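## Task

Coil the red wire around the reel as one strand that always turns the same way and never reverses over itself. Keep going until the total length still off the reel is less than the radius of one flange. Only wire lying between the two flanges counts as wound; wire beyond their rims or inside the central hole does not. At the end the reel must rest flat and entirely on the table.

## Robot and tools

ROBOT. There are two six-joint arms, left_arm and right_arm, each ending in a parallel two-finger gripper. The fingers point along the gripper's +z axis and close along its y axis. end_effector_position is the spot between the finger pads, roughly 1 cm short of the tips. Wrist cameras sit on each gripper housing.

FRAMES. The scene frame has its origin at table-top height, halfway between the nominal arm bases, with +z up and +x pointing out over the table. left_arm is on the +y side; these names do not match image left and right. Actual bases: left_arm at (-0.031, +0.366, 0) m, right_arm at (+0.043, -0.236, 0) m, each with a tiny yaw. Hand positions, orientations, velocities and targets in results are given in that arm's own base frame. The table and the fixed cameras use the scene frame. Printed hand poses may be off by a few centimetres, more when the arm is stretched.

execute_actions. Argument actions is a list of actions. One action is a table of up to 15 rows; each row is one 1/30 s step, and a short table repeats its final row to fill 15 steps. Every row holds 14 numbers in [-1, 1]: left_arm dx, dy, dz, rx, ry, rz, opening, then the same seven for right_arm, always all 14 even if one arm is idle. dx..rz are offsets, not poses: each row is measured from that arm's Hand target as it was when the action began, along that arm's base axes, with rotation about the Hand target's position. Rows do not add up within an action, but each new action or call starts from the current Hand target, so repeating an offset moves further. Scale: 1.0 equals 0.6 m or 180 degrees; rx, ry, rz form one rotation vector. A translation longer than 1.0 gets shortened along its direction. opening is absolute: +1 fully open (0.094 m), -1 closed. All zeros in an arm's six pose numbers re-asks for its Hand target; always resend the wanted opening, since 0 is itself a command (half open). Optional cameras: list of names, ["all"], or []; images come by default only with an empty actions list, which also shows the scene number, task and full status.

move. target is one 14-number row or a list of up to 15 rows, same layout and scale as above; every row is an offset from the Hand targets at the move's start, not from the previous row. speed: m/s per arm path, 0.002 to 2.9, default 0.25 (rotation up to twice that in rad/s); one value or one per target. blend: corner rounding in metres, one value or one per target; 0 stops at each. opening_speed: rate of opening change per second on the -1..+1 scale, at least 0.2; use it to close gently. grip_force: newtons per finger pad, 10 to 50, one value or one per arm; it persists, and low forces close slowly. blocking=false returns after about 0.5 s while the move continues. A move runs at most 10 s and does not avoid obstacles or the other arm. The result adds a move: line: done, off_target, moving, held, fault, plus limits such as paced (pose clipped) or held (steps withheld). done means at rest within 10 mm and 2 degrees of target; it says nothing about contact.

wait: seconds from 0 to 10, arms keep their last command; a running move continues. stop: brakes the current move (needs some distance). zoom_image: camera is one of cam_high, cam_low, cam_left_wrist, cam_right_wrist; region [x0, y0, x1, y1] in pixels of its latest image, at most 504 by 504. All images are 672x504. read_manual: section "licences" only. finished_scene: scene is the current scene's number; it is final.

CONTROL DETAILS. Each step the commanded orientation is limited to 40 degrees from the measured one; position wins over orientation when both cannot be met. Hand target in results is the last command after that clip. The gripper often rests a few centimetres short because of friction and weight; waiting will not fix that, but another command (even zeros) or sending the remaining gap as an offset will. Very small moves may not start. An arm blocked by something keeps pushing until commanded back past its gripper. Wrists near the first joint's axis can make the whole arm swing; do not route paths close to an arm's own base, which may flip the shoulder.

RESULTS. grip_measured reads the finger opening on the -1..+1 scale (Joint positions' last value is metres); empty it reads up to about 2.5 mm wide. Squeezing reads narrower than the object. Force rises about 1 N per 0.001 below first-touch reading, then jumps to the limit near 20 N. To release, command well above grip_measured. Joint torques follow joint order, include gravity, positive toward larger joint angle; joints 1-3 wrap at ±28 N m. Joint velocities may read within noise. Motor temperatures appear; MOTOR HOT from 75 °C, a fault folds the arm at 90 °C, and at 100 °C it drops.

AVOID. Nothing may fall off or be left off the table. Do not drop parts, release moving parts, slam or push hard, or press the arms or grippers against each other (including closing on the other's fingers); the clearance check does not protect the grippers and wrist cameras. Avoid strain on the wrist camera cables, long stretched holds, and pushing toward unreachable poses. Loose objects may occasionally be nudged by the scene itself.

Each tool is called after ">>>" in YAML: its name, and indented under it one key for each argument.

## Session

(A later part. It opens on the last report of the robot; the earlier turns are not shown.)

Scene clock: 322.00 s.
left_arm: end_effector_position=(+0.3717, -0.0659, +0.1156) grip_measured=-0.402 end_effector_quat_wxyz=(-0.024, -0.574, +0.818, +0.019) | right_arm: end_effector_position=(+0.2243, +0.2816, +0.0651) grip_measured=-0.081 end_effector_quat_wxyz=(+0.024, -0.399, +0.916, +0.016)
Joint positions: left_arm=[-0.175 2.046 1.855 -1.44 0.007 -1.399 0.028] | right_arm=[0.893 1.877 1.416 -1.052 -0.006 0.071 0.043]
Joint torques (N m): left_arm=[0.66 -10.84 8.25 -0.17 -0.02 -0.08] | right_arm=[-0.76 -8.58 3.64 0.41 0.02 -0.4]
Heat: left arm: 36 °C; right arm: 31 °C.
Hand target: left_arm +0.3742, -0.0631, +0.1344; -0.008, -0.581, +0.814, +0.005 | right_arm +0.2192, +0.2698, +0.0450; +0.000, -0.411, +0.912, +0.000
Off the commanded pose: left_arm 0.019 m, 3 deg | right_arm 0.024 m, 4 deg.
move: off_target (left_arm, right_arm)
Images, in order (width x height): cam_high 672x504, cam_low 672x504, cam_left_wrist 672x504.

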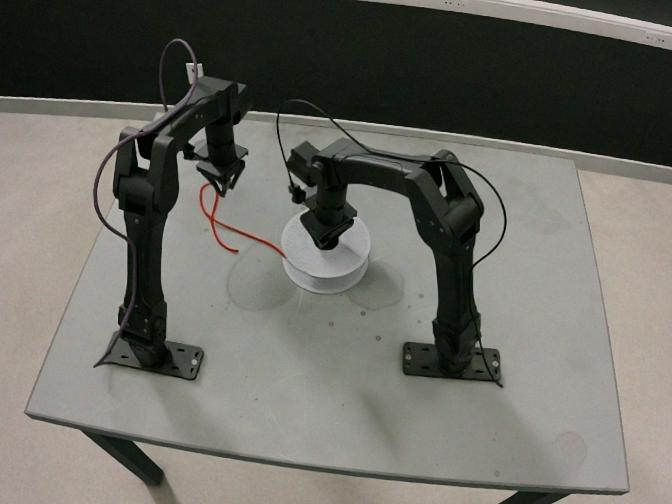

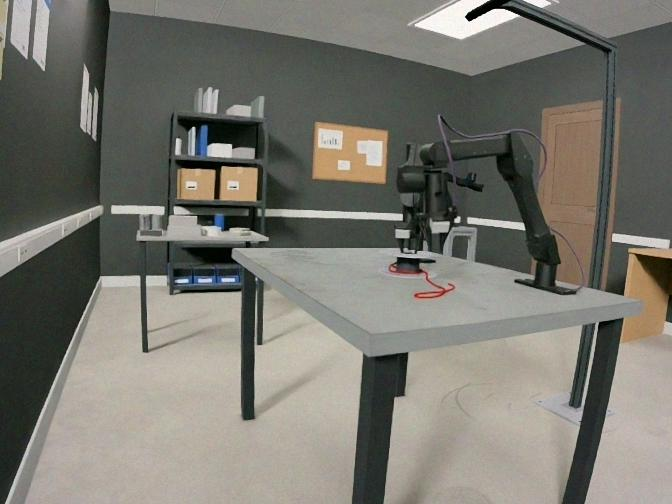

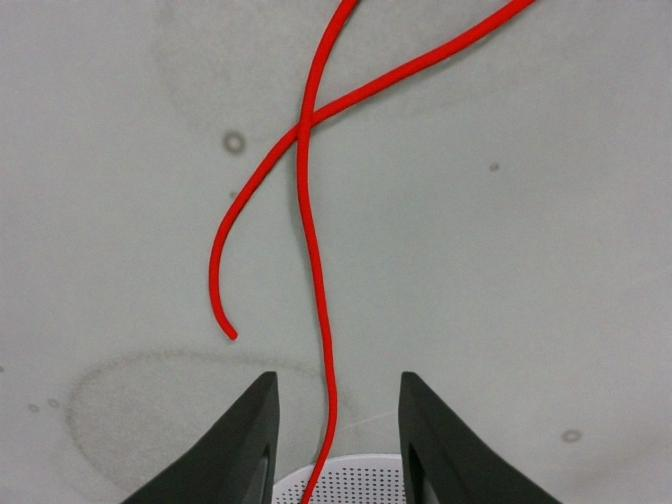

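>>> move:
  target:
    - [0,0,0,0,0,0,-0.4,0,-0.01,0,0,0,0.62,-0.05]
  speed: 0.3
  cameras: ["cam_left_wrist","cam_high","cam_low"]

>>> zoom_image:
  camera: "cam_low"
  region: [370, 230, 470, 310]

>>> zoom_image:
  camera: "cam_high"
  region: [200, 130, 400, 310]

Scene clock: 326.93 s.
left_arm: end_effector_position=(+0.3717, -0.0659, +0.1156) grip_measured=-0.402 end_effector_quat_wxyz=(-0.024, -0.574, +0.818, +0.019) | right_arm: end_effector_position=(+0.2247, +0.2771, +0.0674) grip_measured=-0.063 end_effector_quat_wxyz=(-0.033, +0.982, -0.186, +0.011)
Joint positions: left_arm=[-0.175 2.046 1.855 -1.44 0.007 -1.399 0.028] | right_arm=[0.88 1.854 1.395 -1.044 -0.012 -1.886 0.044]
Joint torques (N m): left_arm=[0.68 -10.84 8.25 -0.17 -0.02 -0.09] | right_arm=[-0.51 -8.03 3.32 0.45 0.09 -0.41]
Heat: left arm: 36 °C; right arm: 31 °C.
Hand target: left_arm +0.3742, -0.0631, +0.1344; -0.008, -0.581, +0.814, +0.005 | right_arm +0.2191, +0.2639, +0.0451; +0.000, +0.985, -0.172, +0.001
Off the commanded pose: left_arm 0.019 m, 3 deg | right_arm 0.027 m, 4 deg.
move: off_target (left_arm, right_arm)
Images, in order (width x height): cam_high 672x504, cam_low 672x504, cam_left_wrist 672x504.

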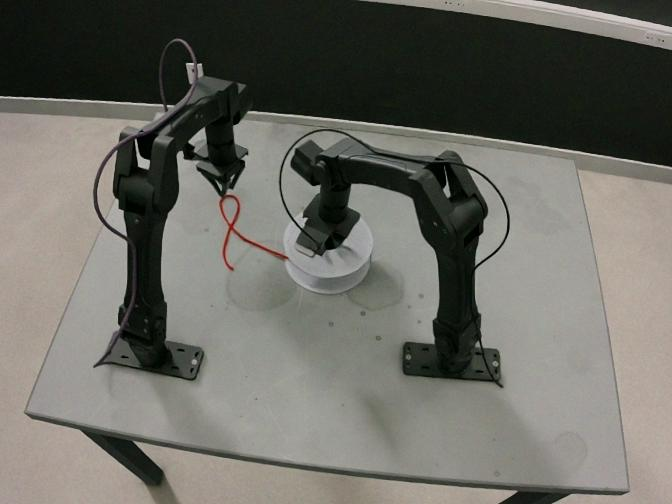

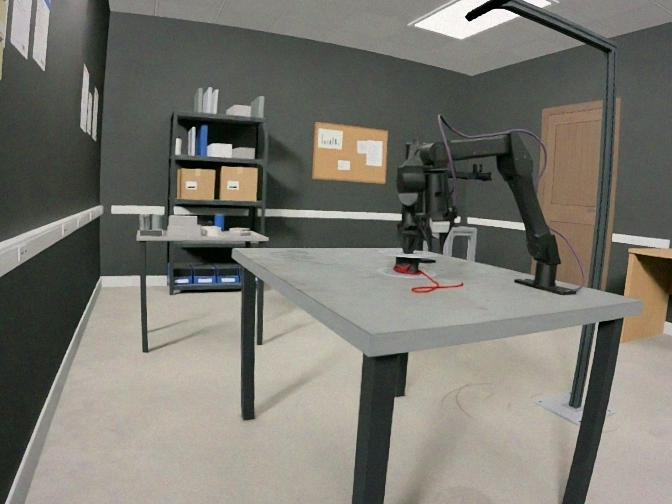

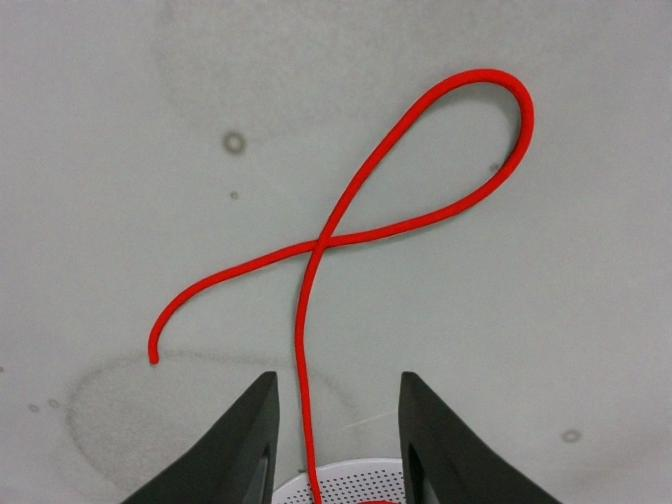

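Scaled by 5.040 from the camera's 672x504 image, which has a finer 960x720 frame.

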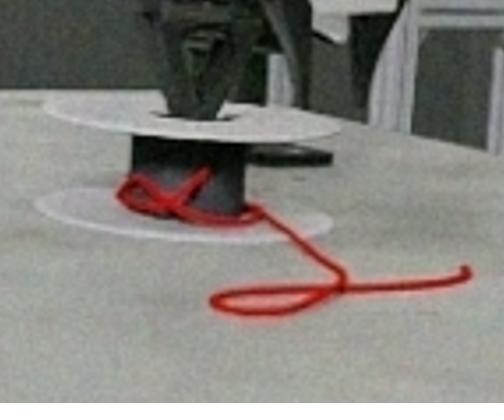

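Scaled by 2.520 from the camera's 672x504 image, which has a finer 960x720 frame.

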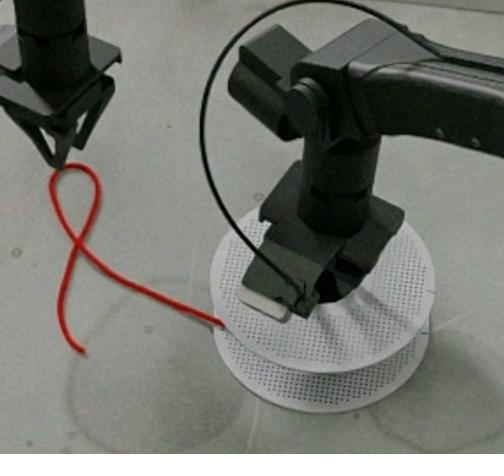

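>>> move:
  target:
    - [0,0,0,0,0,0,-0.4,0.008,0.018,0.013,0,0,0,-0.8]
    - [0,0,0,0,0,0,-0.4,0.008,0.018,0.013,0,0,-0.6,-0.8]
    - [0,0,0,0,0,0,-0.4,0.008,0.018,0.013,0,0,0.785,-0.8]
  speed: 0.5
  cameras: ["cam_left_wrist","cam_right_wrist"]

Scene clock: 334.33 s.
left_arm: end_effector_position=(+0.3717, -0.0659, +0.1156) grip_measured=-0.402 end_effector_quat_wxyz=(-0.024, -0.574, +0.818, +0.019) | right_arm: end_effector_position=(+0.2226, +0.2728, +0.0547) grip_measured=-0.798 end_effector_quat_wxyz=(-0.002, +0.486, +0.874, +0.007)
Joint positions: left_arm=[-0.175 2.046 1.855 -1.44 0.007 -1.399 0.028] | right_arm=[0.88 1.898 1.404 -1.063 -0.006 1.896 0.009]
Joint torques (N m): left_arm=[0.68 -10.81 8.24 -0.17 -0.01 -0.08] | right_arm=[0.23 -8.92 9.03 0.12 0.04 0.11]
Heat: left arm: 36 °C; right arm: 31 °C.
Hand target: left_arm +0.3742, -0.0631, +0.1344; -0.008, -0.581, +0.814, +0.005 | right_arm +0.2240, +0.2747, +0.0529; -0.001, +0.489, +0.872, +0.000
Off the commanded pose: left_arm 0.019 m, 3 deg | right_arm 0.003 m, 1 deg.
move: off_target (left_arm)
Images, in order (width x height): cam_left_wrist 672x504, cam_right_wrist 672x504.

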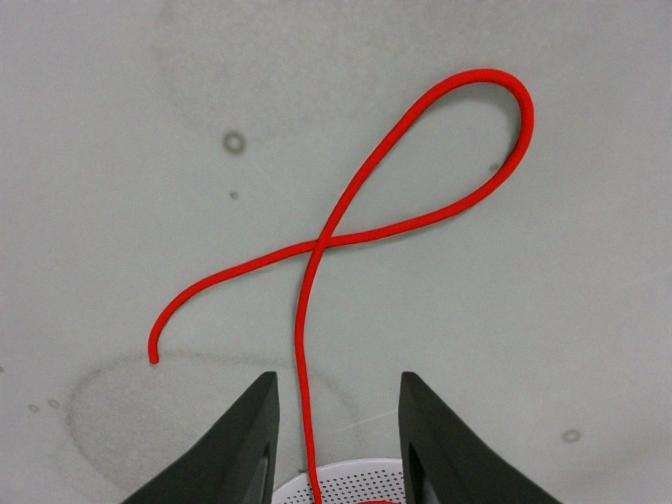

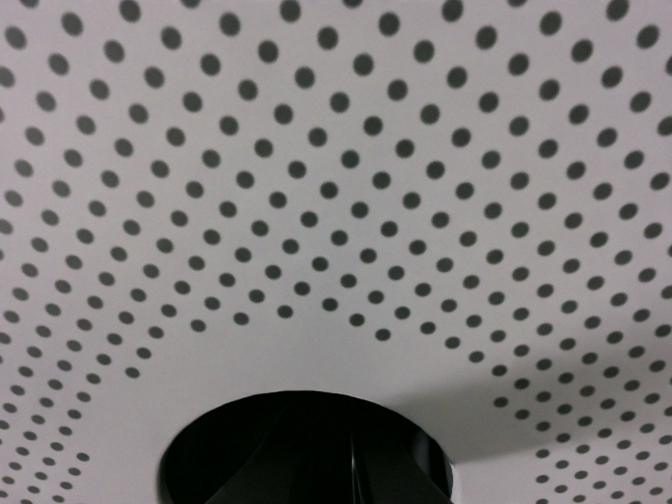

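>>> move:
  target:
    - [0,0,0,0,0,0,-0.4,0.008,0.008,0,0,0,0,-0.8]
    - [0,0,0,0,0,0,-0.4,0.008,0.008,-0.005,0,0,0,-0.05]
    - [0,0,0,0,0,0,-0.4,0.005,-0.01,-0.013,0,0,0.6,-0.05]
    - [0,0,0,0,0,0,-0.4,0.0,-0.02,-0.013,0,0,-0.8,-0.05]
  speed: 0.35
  opening_speed: 0.8
  cameras: ["cam_left_wrist","cam_high","cam_low"]

>>> zoom_image:
  camera: "cam_low"
  region: [370, 230, 470, 310]

>>> zoom_image:
  camera: "cam_high"
  region: [200, 130, 400, 310]

Scene clock: 344.47 s.
left_arm: end_effector_position=(+0.3717, -0.0659, +0.1156) grip_measured=-0.402 end_effector_quat_wxyz=(-0.024, -0.574, +0.818, +0.019) | right_arm: end_effector_position=(+0.2295, +0.2748, +0.0675) grip_measured=-0.063 end_effector_quat_wxyz=(-0.031, +0.977, -0.210, +0.011)
Joint positions: left_arm=[-0.175 2.046 1.855 -1.44 0.007 -1.399 0.028] | right_arm=[0.867 1.861 1.405 -1.05 -0.01 -1.852 0.044]
Joint torques (N m): left_arm=[0.68 -10.84 8.24 -0.17 -0.02 -0.09] | right_arm=[-0.54 -8.05 3.34 0.49 0.07 -0.4]
Heat: left arm: 37 °C; right arm: 31 °C.
Hand target: left_arm +0.3742, -0.0631, +0.1344; -0.008, -0.581, +0.814, +0.005 | right_arm +0.2240, +0.2626, +0.0450; +0.000, +0.981, -0.196, +0.001
Off the commanded pose: left_arm 0.019 m, 3 deg | right_arm 0.026 m, 4 deg.
move: off_target (left_arm, right_arm)
Images, in order (width x height): cam_high 672x504, cam_low 672x504, cam_left_wrist 672x504.

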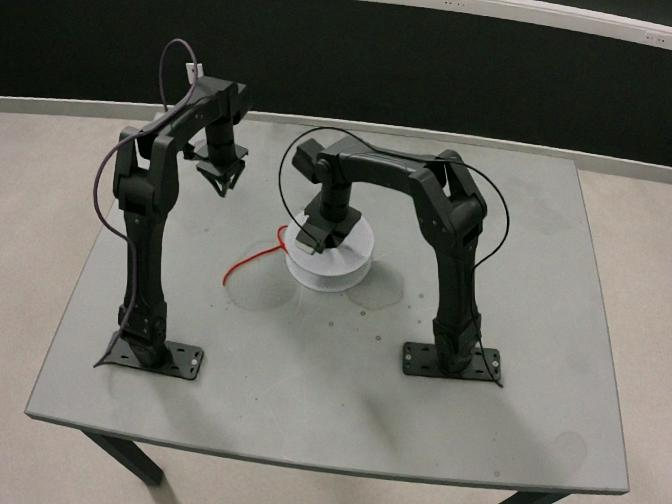

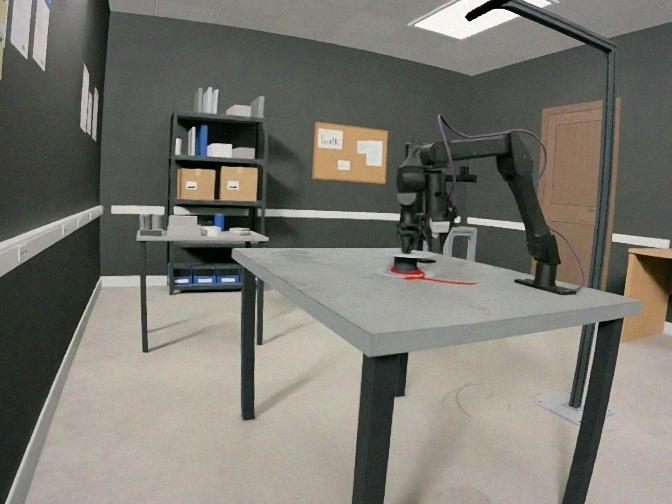

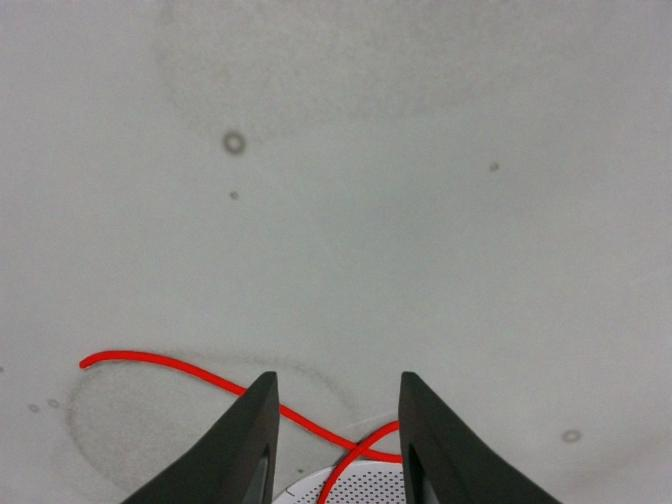

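Scaled by 5.040 from the camera's 672x504 image, which has a finer 960x720 frame.

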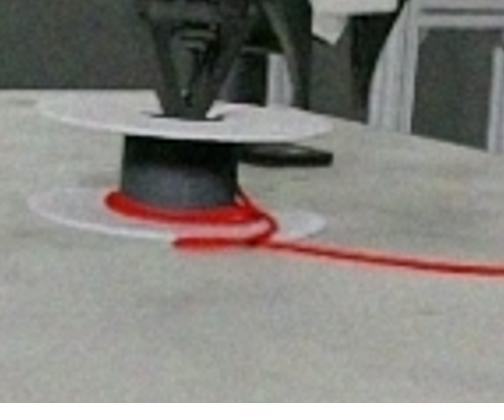

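Scaled by 2.520 from the camera's 672x504 image, which has a finer 960x720 frame.

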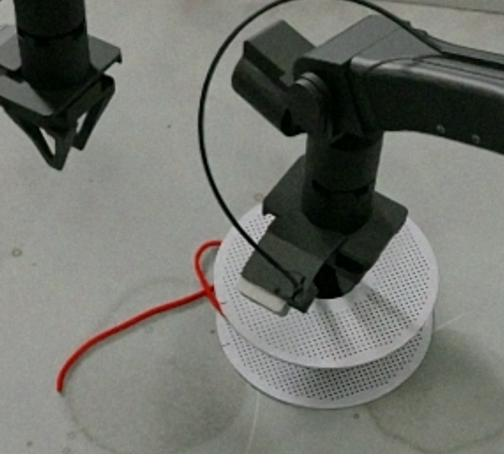

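>>> zoom_image:
  camera: "cam_left_wrist"
  region: [250, 380, 420, 504]

>>> zoom_image:
  camera: "cam_high"
  region: [210, 210, 310, 300]

Scaled by 2.965 from the camera's 672x504 image, which has a finer 960x720 frame.

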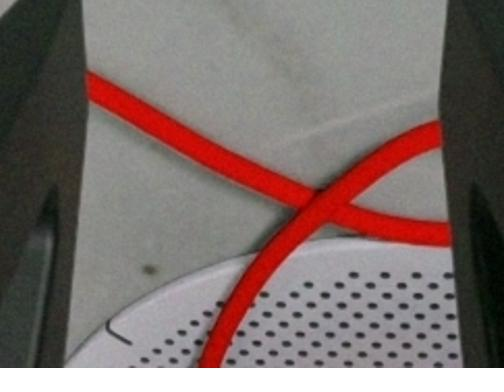

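Scaled by 5.040 from the camera's 672x504 image, which has a finer 960x720 frame.

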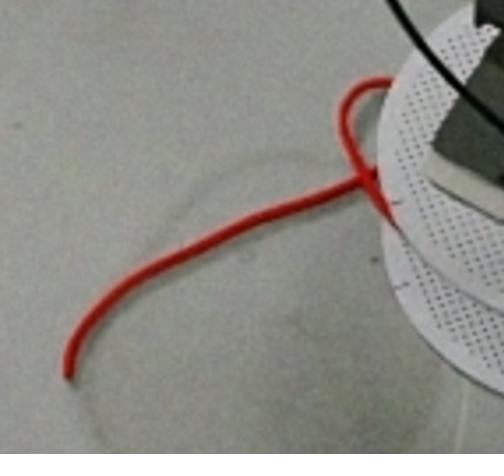

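>>> move:
  target:
    - [-0.196,-0.0585,-0.1,0,0,-0.556,-0.2,0,0,0,0,0,0,-0.05]
  speed: 0.3
  cameras: ["cam_left_wrist"]

Scene clock: 356.67 s.
left_arm: end_effector_position=(+0.2535, -0.0962, +0.0684) grip_measured=-0.202 end_effector_quat_wxyz=(-0.023, +0.244, +0.969, +0.010) | right_arm: end_effector_position=(+0.2295, +0.2748, +0.0675) grip_measured=-0.063 end_effector_quat_wxyz=(-0.031, +0.977, -0.210, +0.011)
Joint positions: left_arm=[-0.376 1.643 1.149 -1.125 -0.014 0.117 0.038] | right_arm=[0.867 1.861 1.405 -1.05 -0.01 -1.852 0.044]
Joint torques (N m): left_arm=[-0.42 -7.5 4.98 0.22 -0.06 0.06] | right_arm=[-0.53 -8.16 3.34 0.49 0.07 -0.36]
Heat: left arm: 37 °C; right arm: 31 °C.
Hand target: left_arm +0.2566, -0.0982, +0.0744; -0.002, +0.250, +0.968, +0.009 | right_arm +0.2240, +0.2626, +0.0450; +0.000, +0.981, -0.196, +0.001
Off the commanded pose: left_arm 0.007 m, 3 deg | right_arm 0.026 m, 4 deg.
move: off_target (left_arm, right_arm)
Images, in order (width x height): cam_left_wrist 672x504.

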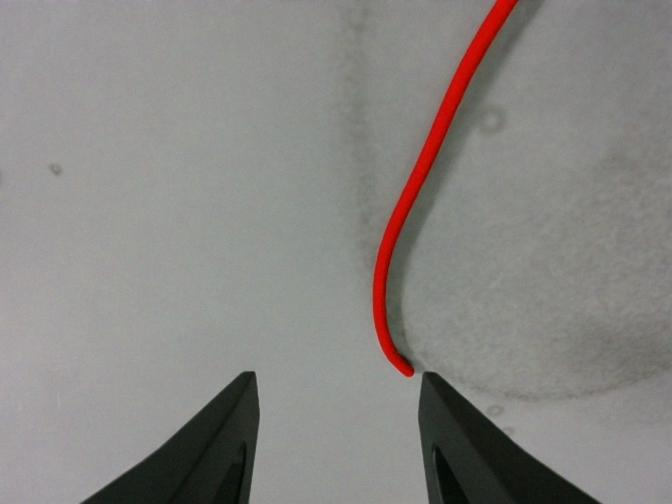

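>>> move:
  target:
    - [0.008,-0.036,-0.05,0,0,-0.055,-0.2,0,0,0,0,0,0,-0.05]
    - [0.008,-0.036,-0.1065,0,0,-0.055,-0.2,0,0,0,0,0,0,-0.05]
    - [0.008,-0.036,-0.1065,0,0,-0.055,-1,0,0,0,0,0,0,-0.05]
  speed: 0.2
  blend: [0.01,0,0]
  cameras: ["cam_left_wrist"]

Scene clock: 359.70 s.
left_arm: end_effector_position=(+0.2535, -0.1151, +0.0123) grip_measured=-0.963 end_effector_quat_wxyz=(-0.019, +0.327, +0.945, +0.010) | right_arm: end_effector_position=(+0.2295, +0.2748, +0.0675) grip_measured=-0.063 end_effector_quat_wxyz=(-0.031, +0.977, -0.210, +0.011)
Joint positions: left_arm=[-0.44 1.741 1.022 -0.892 -0.015 0.227 0.002] | right_arm=[0.867 1.861 1.405 -1.05 -0.01 -1.852 0.044]
Joint torques (N m): left_arm=[-0.38 -5.44 4.97 0.48 -0.05 0.08] | right_arm=[-0.57 -8.09 3.45 0.47 0.07 -0.39]
Heat: left arm: 37 °C; right arm: 31 °C.
Hand target: left_arm +0.2614, -0.1197, +0.0105; -0.001, +0.333, +0.943, +0.009 | right_arm +0.2240, +0.2626, +0.0450; +0.000, +0.981, -0.196, +0.001
Off the commanded pose: left_arm 0.009 m, 2 deg | right_arm 0.026 m, 4 deg.
move: off_target (right_arm); target 3's new opening was sent with left_arm's hand 0.012 m and 3 deg from that target
Images, in order (width x height): cam_left_wrist 672x504.

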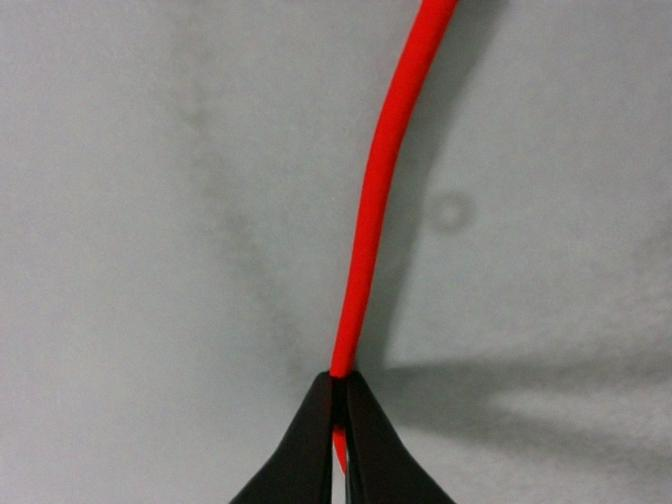

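>>> move:
  target:
    - [0,0.02,0.15,0,0,0,-1,0,0,0,0,0,0,-0.05]
    - [0.08,0.15,0.15,0,0,-0.1,-1,0,0,0,0,0,0,-0.05]
    - [0.26,0.07,0.1,0,0,-0.333,-1,0,0,0,0,0,0,-0.05]
  speed: 0.15
  blend: [0.02,0.03,0]
  cameras: ["cam_left_wrist","cam_high","cam_low"]

>>> zoom_image:
  camera: "cam_high"
  region: [200, 130, 400, 310]

>>> zoom_image:
  camera: "cam_low"
  region: [370, 230, 470, 310]

Scene clock: 366.40 s.
left_arm: end_effector_position=(+0.4158, -0.0724, +0.0687) grip_measured=-0.963 end_effector_quat_wxyz=(+0.002, +0.754, +0.657, +0.013) | right_arm: end_effector_position=(+0.2295, +0.2748, +0.0675) grip_measured=-0.063 end_effector_quat_wxyz=(-0.031, +0.977, -0.210, +0.011)
Joint positions: left_arm=[-0.183 2.156 1.838 -1.233 -0.019 1.526 0.002] | right_arm=[0.867 1.861 1.405 -1.05 -0.01 -1.852 0.044]
Joint torques (N m): left_arm=[-0.65 -8.35 8.44 -0.03 0.1 0.08] | right_arm=[-0.51 -8.06 3.43 0.47 0.06 -0.39]
Heat: left arm: 37 °C; right arm: 31 °C.
Hand target: left_arm +0.4173, -0.0778, +0.0705; +0.004, +0.759, +0.650, +0.009 | right_arm +0.2240, +0.2626, +0.0450; +0.000, +0.981, -0.196, +0.001
Off the commanded pose: left_arm 0.006 m, 1 deg | right_arm 0.026 m, 4 deg.
move: off_target (right_arm)
Images, in order (width x height): cam_high 672x504, cam_low 672x504, cam_left_wrist 672x504.

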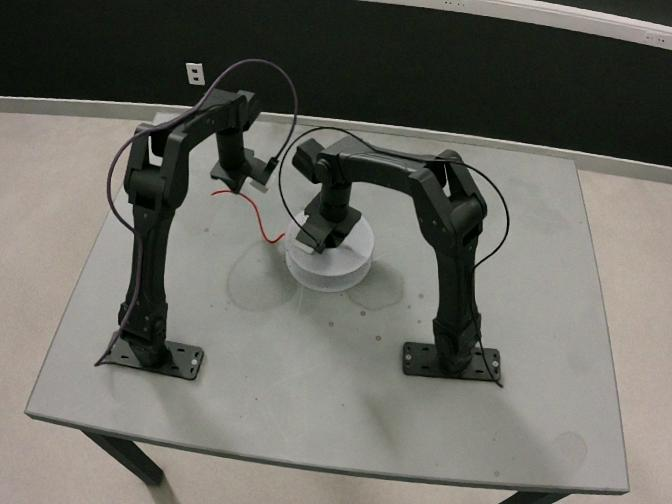

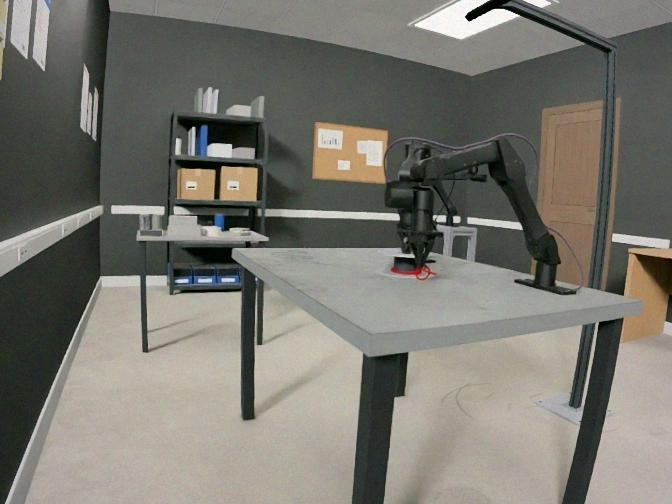

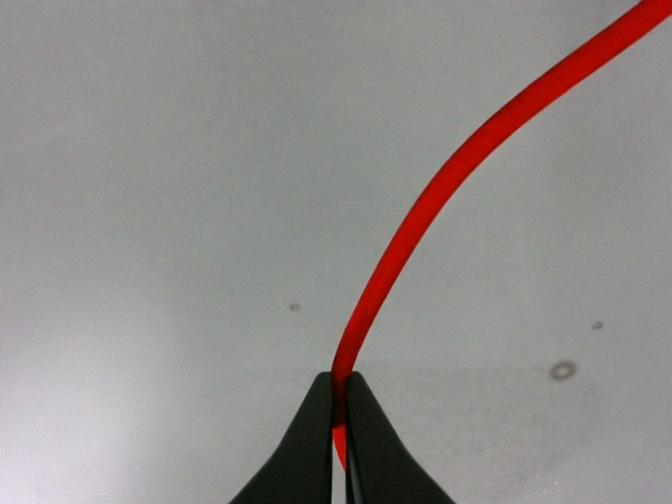

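Scaled by 2.520 from the camera's 672x504 image, which has a finer 960x720 frame.

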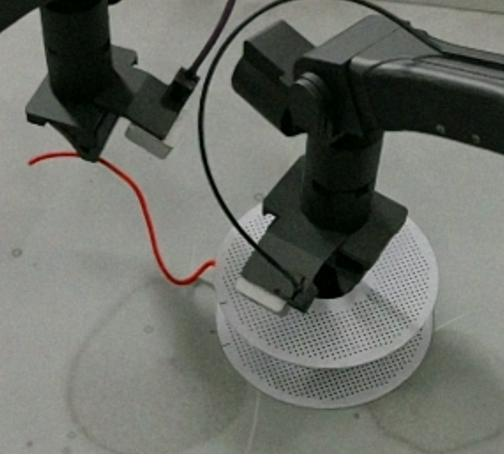

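Scaled by 5.040 from the camera's 672x504 image, which has a finer 960x720 frame.

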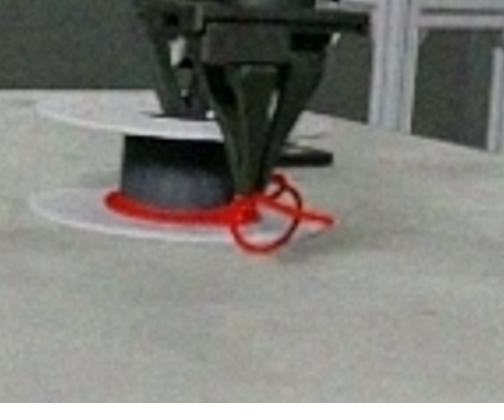

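>>> move:
  target:
    - [0.02,0.06,-0.09,0,0,0,-1,0,0,0,0,0,0,-0.05]
    - [0.02,0.06,-0.09,0,0,0,-0.4,0,0,0,0,0,0,-0.05]
    - [0.03,0.06,0.1,0,0,0.4,-0.4,0,0,0,0,0,0,-0.05]
  speed: 0.2
  cameras: ["cam_left_wrist","cam_high","cam_low"]

>>> zoom_image:
  camera: "cam_high"
  region: [200, 130, 400, 310]

>>> zoom_image:
  camera: "cam_low"
  region: [370, 230, 470, 310]

Scene clock: 373.47 s.
left_arm: end_effector_position=(+0.4334, -0.0396, +0.1302) grip_measured=-0.402 end_effector_quat_wxyz=(+0.003, +0.233, +0.972, +0.009) | right_arm: end_effector_position=(+0.2295, +0.2748, +0.0675) grip_measured=-0.063 end_effector_quat_wxyz=(-0.031, +0.977, -0.210, +0.011)
Joint positions: left_arm=[-0.1 2.261 2.256 -1.558 -0.017 0.371 0.028] | right_arm=[0.867 1.861 1.405 -1.05 -0.01 -1.852 0.044]
Joint torques (N m): left_arm=[-0.43 -8.66 8.1 0.01 -0.03 -0.03] | right_arm=[-0.57 -8.1 3.41 0.45 0.06 -0.41]
Heat: left arm: 37 °C; right arm: 31 °C.
Hand target: left_arm +0.4354, -0.0418, +0.1304; -0.002, +0.232, +0.973, +0.009 | right_arm +0.2240, +0.2626, +0.0450; +0.000, +0.981, -0.196, +0.001
Off the commanded pose: left_arm 0.003 m, 1 deg | right_arm 0.026 m, 4 deg.
joint sent to its limit (left arm) — joint 4 (wrist pitch), lower limit. The joint targets still meet the commanded pose.
move: off_target (right_arm)
Images, in order (width x height): cam_high 672x504, cam_low 672x504, cam_left_wrist 672x504.

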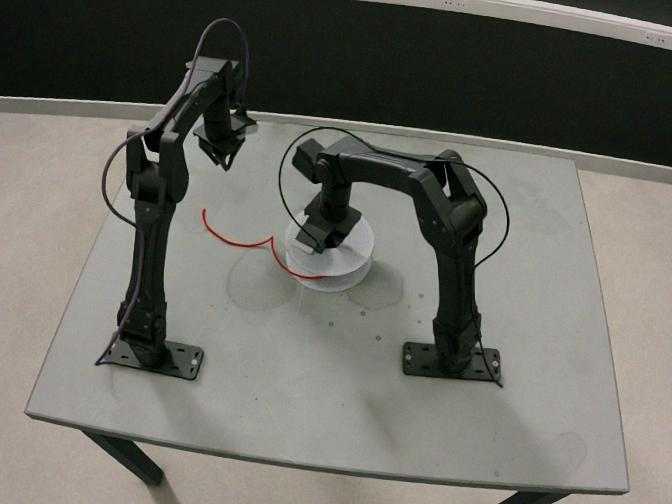

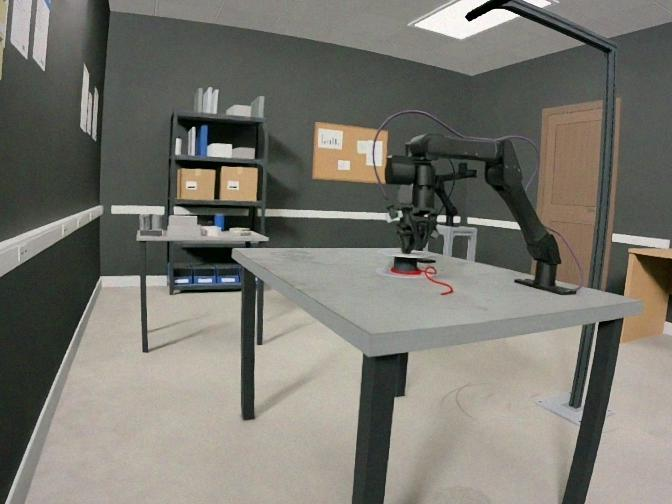

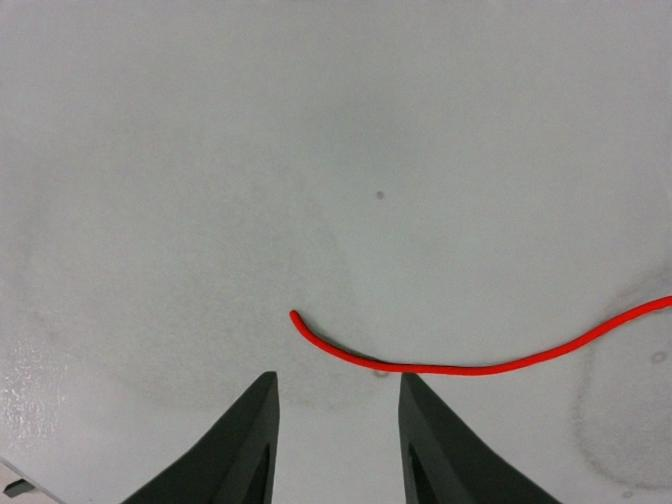

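Scaled by 2.520 from the camera's 672x504 image, which has a finer 960x720 frame.

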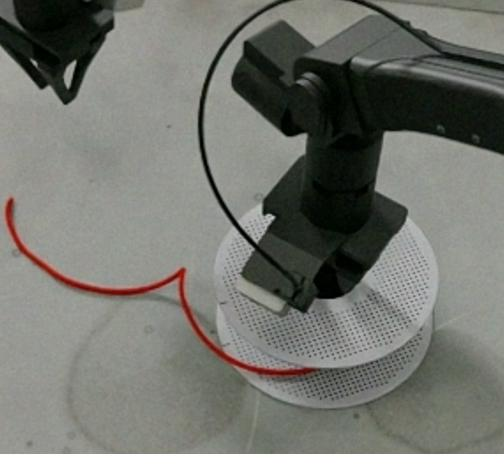

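Scaled by 5.040 from the camera's 672x504 image, which has a finer 960x720 frame.

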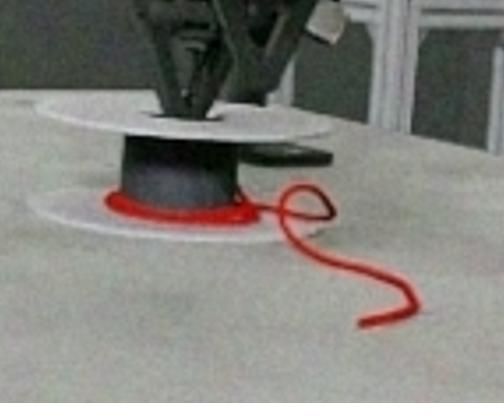

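>>> move:
  target:
    - [0,0,0,0,0,0,-0.4,0.008,0.014,0.013,0,0,0,-0.8]
    - [0,0,0,0,0,0,-0.4,0.008,0.014,0.013,0,0,-0.6,-0.8]
    - [0,0,0,0,0,0,-0.4,0.008,0.014,0.013,0,0,0.8,-0.8]
  speed: 0.5
  cameras: ["cam_right_wrist","cam_high"]

>>> zoom_image:
  camera: "cam_high"
  region: [200, 130, 400, 310]

Scene clock: 381.70 s.
left_arm: end_effector_position=(+0.4333, -0.0396, +0.1302) grip_measured=-0.402 end_effector_quat_wxyz=(+0.002, +0.233, +0.972, +0.009) | right_arm: end_effector_position=(+0.2264, +0.2699, +0.0546) grip_measured=-0.798 end_effector_quat_wxyz=(-0.002, +0.485, +0.875, +0.007)
Joint positions: left_arm=[-0.1 2.261 2.256 -1.558 -0.017 0.37 0.028] | right_arm=[0.867 1.899 1.405 -1.064 -0.006 1.879 0.009]
Joint torques (N m): left_arm=[-0.4 -8.66 8.1 0.01 -0.04 -0.07] | right_arm=[-0.24 -9.07 8.99 0.12 0.01 0.09]
Heat: left arm: 38 °C; right arm: 31 °C.
Hand target: left_arm +0.4353, -0.0418, +0.1304; -0.002, +0.232, +0.973, +0.009 | right_arm +0.2288, +0.2710, +0.0529; -0.001, +0.489, +0.872, +0.000
Off the commanded pose: left_arm 0.003 m, 1 deg | right_arm 0.003 m, 1 deg.
joint sent to its limit (left arm) — joint 4 (wrist pitch), lower limit. The joint targets still meet the commanded pose.
move: done
Images, in order (width x height): cam_high 672x504, cam_right_wrist 672x504.

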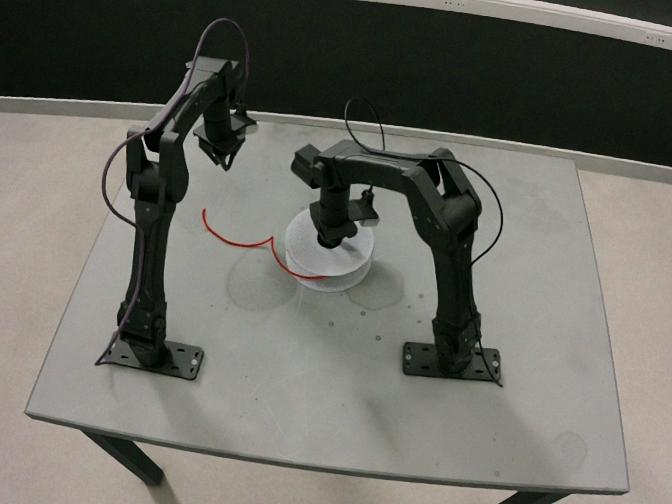

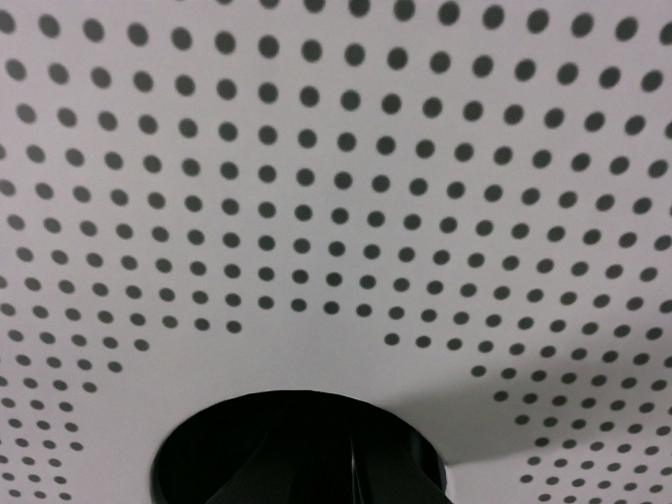

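Scaled by 2.520 from the camera's 672x504 image, which has a finer 960x720 frame.

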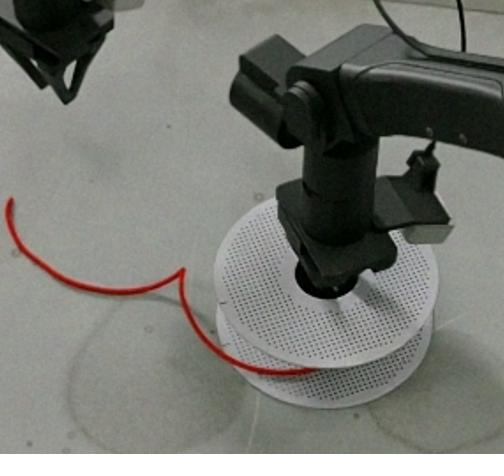

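>>> move:
  target:
    - [0,0,0,0,0,0,-0.4,0.011,0.009,0,0,0,0,-0.8]
    - [0,0,0,0,0,0,-0.4,0.011,0.009,-0.005,0,0,0,-0.05]
    - [0,0,0,0,0,0,-0.4,0.005,-0.005,-0.013,0,0,0.35,-0.05]
  speed: 0.3
  opening_speed: 0.8
  cameras: ["cam_high","cam_low"]

>>> zoom_image:
  camera: "cam_low"
  region: [370, 230, 470, 310]

>>> zoom_image:
  camera: "cam_high"
  region: [200, 130, 400, 310]

Scene clock: 387.83 s.
left_arm: end_effector_position=(+0.4333, -0.0396, +0.1302) grip_measured=-0.402 end_effector_quat_wxyz=(+0.002, +0.233, +0.972, +0.009) | right_arm: end_effector_position=(+0.2353, +0.2767, +0.0647) grip_measured=-0.085 end_effector_quat_wxyz=(+0.013, -0.026, +0.999, +0.018)
Joint positions: left_arm=[-0.1 2.261 2.256 -1.558 -0.017 0.37 0.028] | right_arm=[0.86 1.902 1.449 -1.073 -0.006 0.808 0.043]
Joint torques (N m): left_arm=[-0.42 -8.68 8.09 0.01 -0.04 -0.07] | right_arm=[-0.58 -8.87 3.63 0.53 0.01 -0.36]
Heat: left arm: 39 °C; right arm: 31 °C.
Hand target: left_arm +0.4353, -0.0418, +0.1304; -0.002, +0.232, +0.973, +0.009 | right_arm +0.2317, +0.2680, +0.0450; -0.001, -0.038, +0.999, +0.000
Off the commanded pose: left_arm 0.003 m, 1 deg | right_arm 0.022 m, 3 deg.
joint sent to its limit (left arm) — joint 4 (wrist pitch), lower limit. The joint targets still meet the commanded pose.
move: off_target (right_arm)
Images, in order (width x height): cam_high 672x504, cam_low 672x504.

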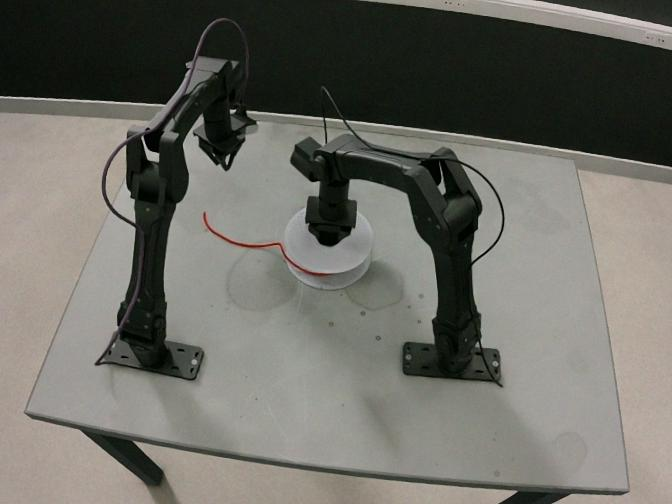

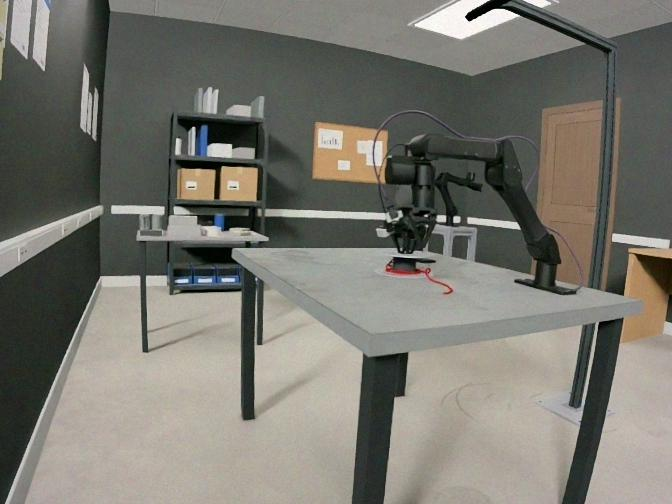

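Scaled by 5.040 from the camera's 672x504 image, which has a finer 960x720 frame.

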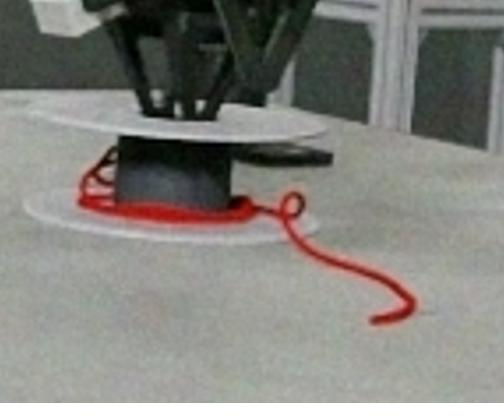

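Scaled by 2.520 from the camera's 672x504 image, which has a finer 960x720 frame.

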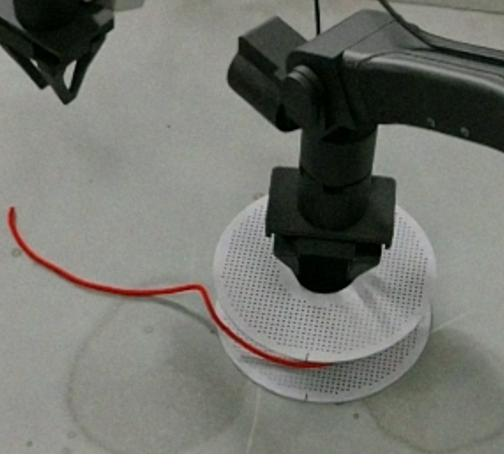

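>>> zoom_image:
  camera: "cam_high"
  region: [260, 220, 390, 300]

>>> zoom_image:
  camera: "cam_low"
  region: [380, 245, 440, 290]

Scaled by 3.877 from the camera's 672x504 image, which has a finer 960x720 frame.

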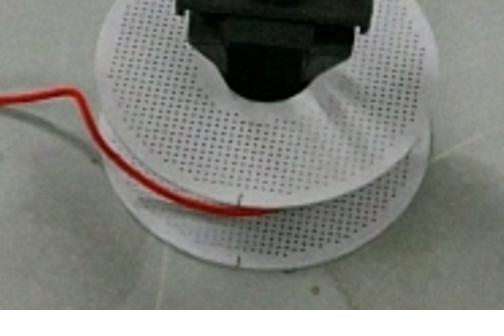

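Scaled by 8.400 from the camera's 672x504 image, which has a finer 960x720 frame.

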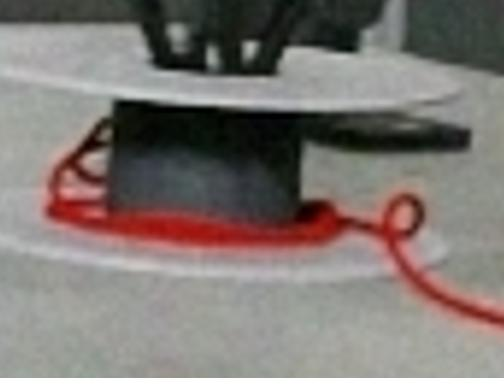

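>>> move:
  target:
    - [0,0,0,0,0,0,-0.4,0,-0.01,0,0,0,0.4,-0.05]
  speed: 0.3
  cameras: ["cam_high","cam_low"]

>>> zoom_image:
  camera: "cam_low"
  region: [370, 230, 470, 310]

>>> zoom_image:
  camera: "cam_high"
  region: [200, 130, 400, 310]

Scene clock: 393.57 s.
left_arm: end_effector_position=(+0.4333, -0.0396, +0.1302) grip_measured=-0.402 end_effector_quat_wxyz=(+0.002, +0.233, +0.972, +0.009) | right_arm: end_effector_position=(+0.2384, +0.2749, +0.0666) grip_measured=-0.067 end_effector_quat_wxyz=(+0.032, -0.608, +0.794, +0.011)
Joint positions: left_arm=[-0.1 2.261 2.256 -1.558 -0.017 0.37 0.028] | right_arm=[0.849 1.883 1.429 -1.052 -0.009 -0.457 0.044]
Joint torques (N m): left_arm=[-0.42 -8.65 8.1 0.01 -0.04 -0.07] | right_arm=[-0.57 -8.44 3.45 0.42 0.06 -0.32]
Heat: left arm: 39 °C; right arm: 31 °C.
Hand target: left_arm +0.4353, -0.0418, +0.1304; -0.002, +0.232, +0.973, +0.009 | right_arm +0.2318, +0.2620, +0.0451; -0.001, -0.618, +0.786, +0.000
Off the commanded pose: left_arm 0.003 m, 1 deg | right_arm 0.026 m, 4 deg.
joint sent to its limit (left arm) — joint 4 (wrist pitch), lower limit. The joint targets still meet the commanded pose.
move: off_target (right_arm)
Images, in order (width x height): cam_high 672x504, cam_low 672x504.

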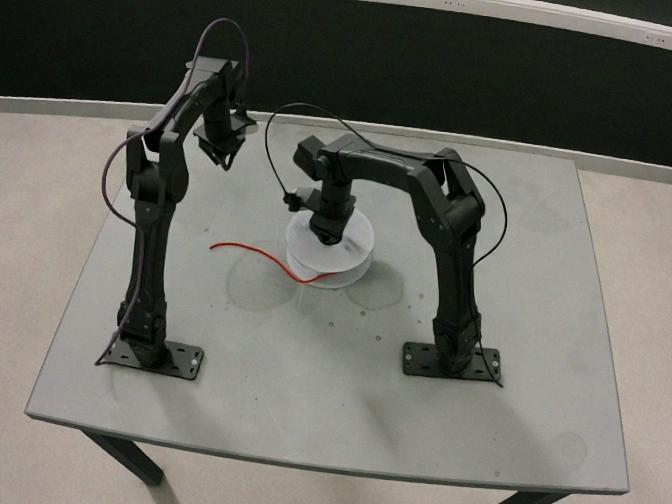

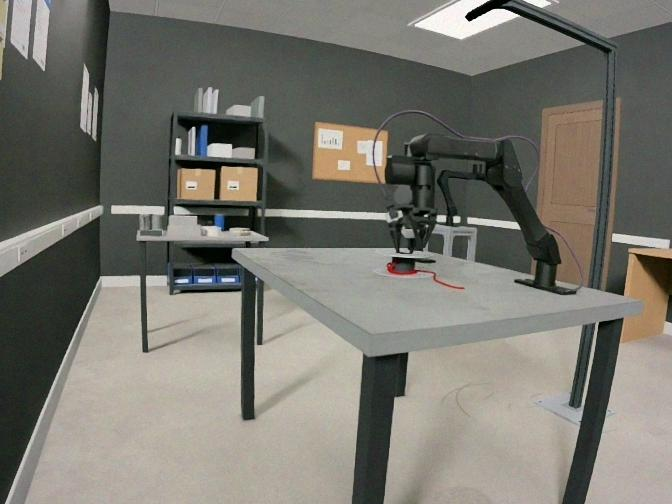

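Scaled by 5.040 from the camera's 672x504 image, which has a finer 960x720 frame.

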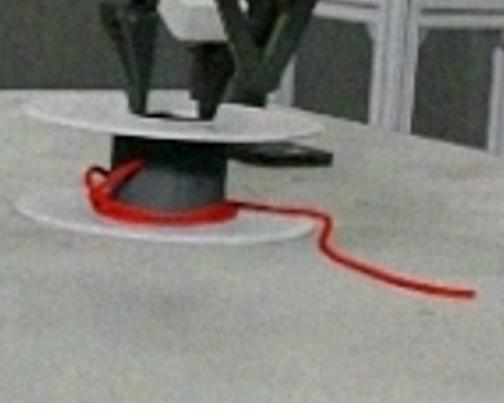

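Scaled by 2.520 from the camera's 672x504 image, which has a finer 960x720 frame.

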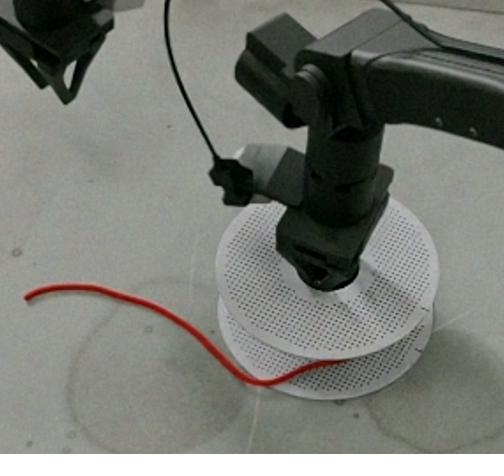

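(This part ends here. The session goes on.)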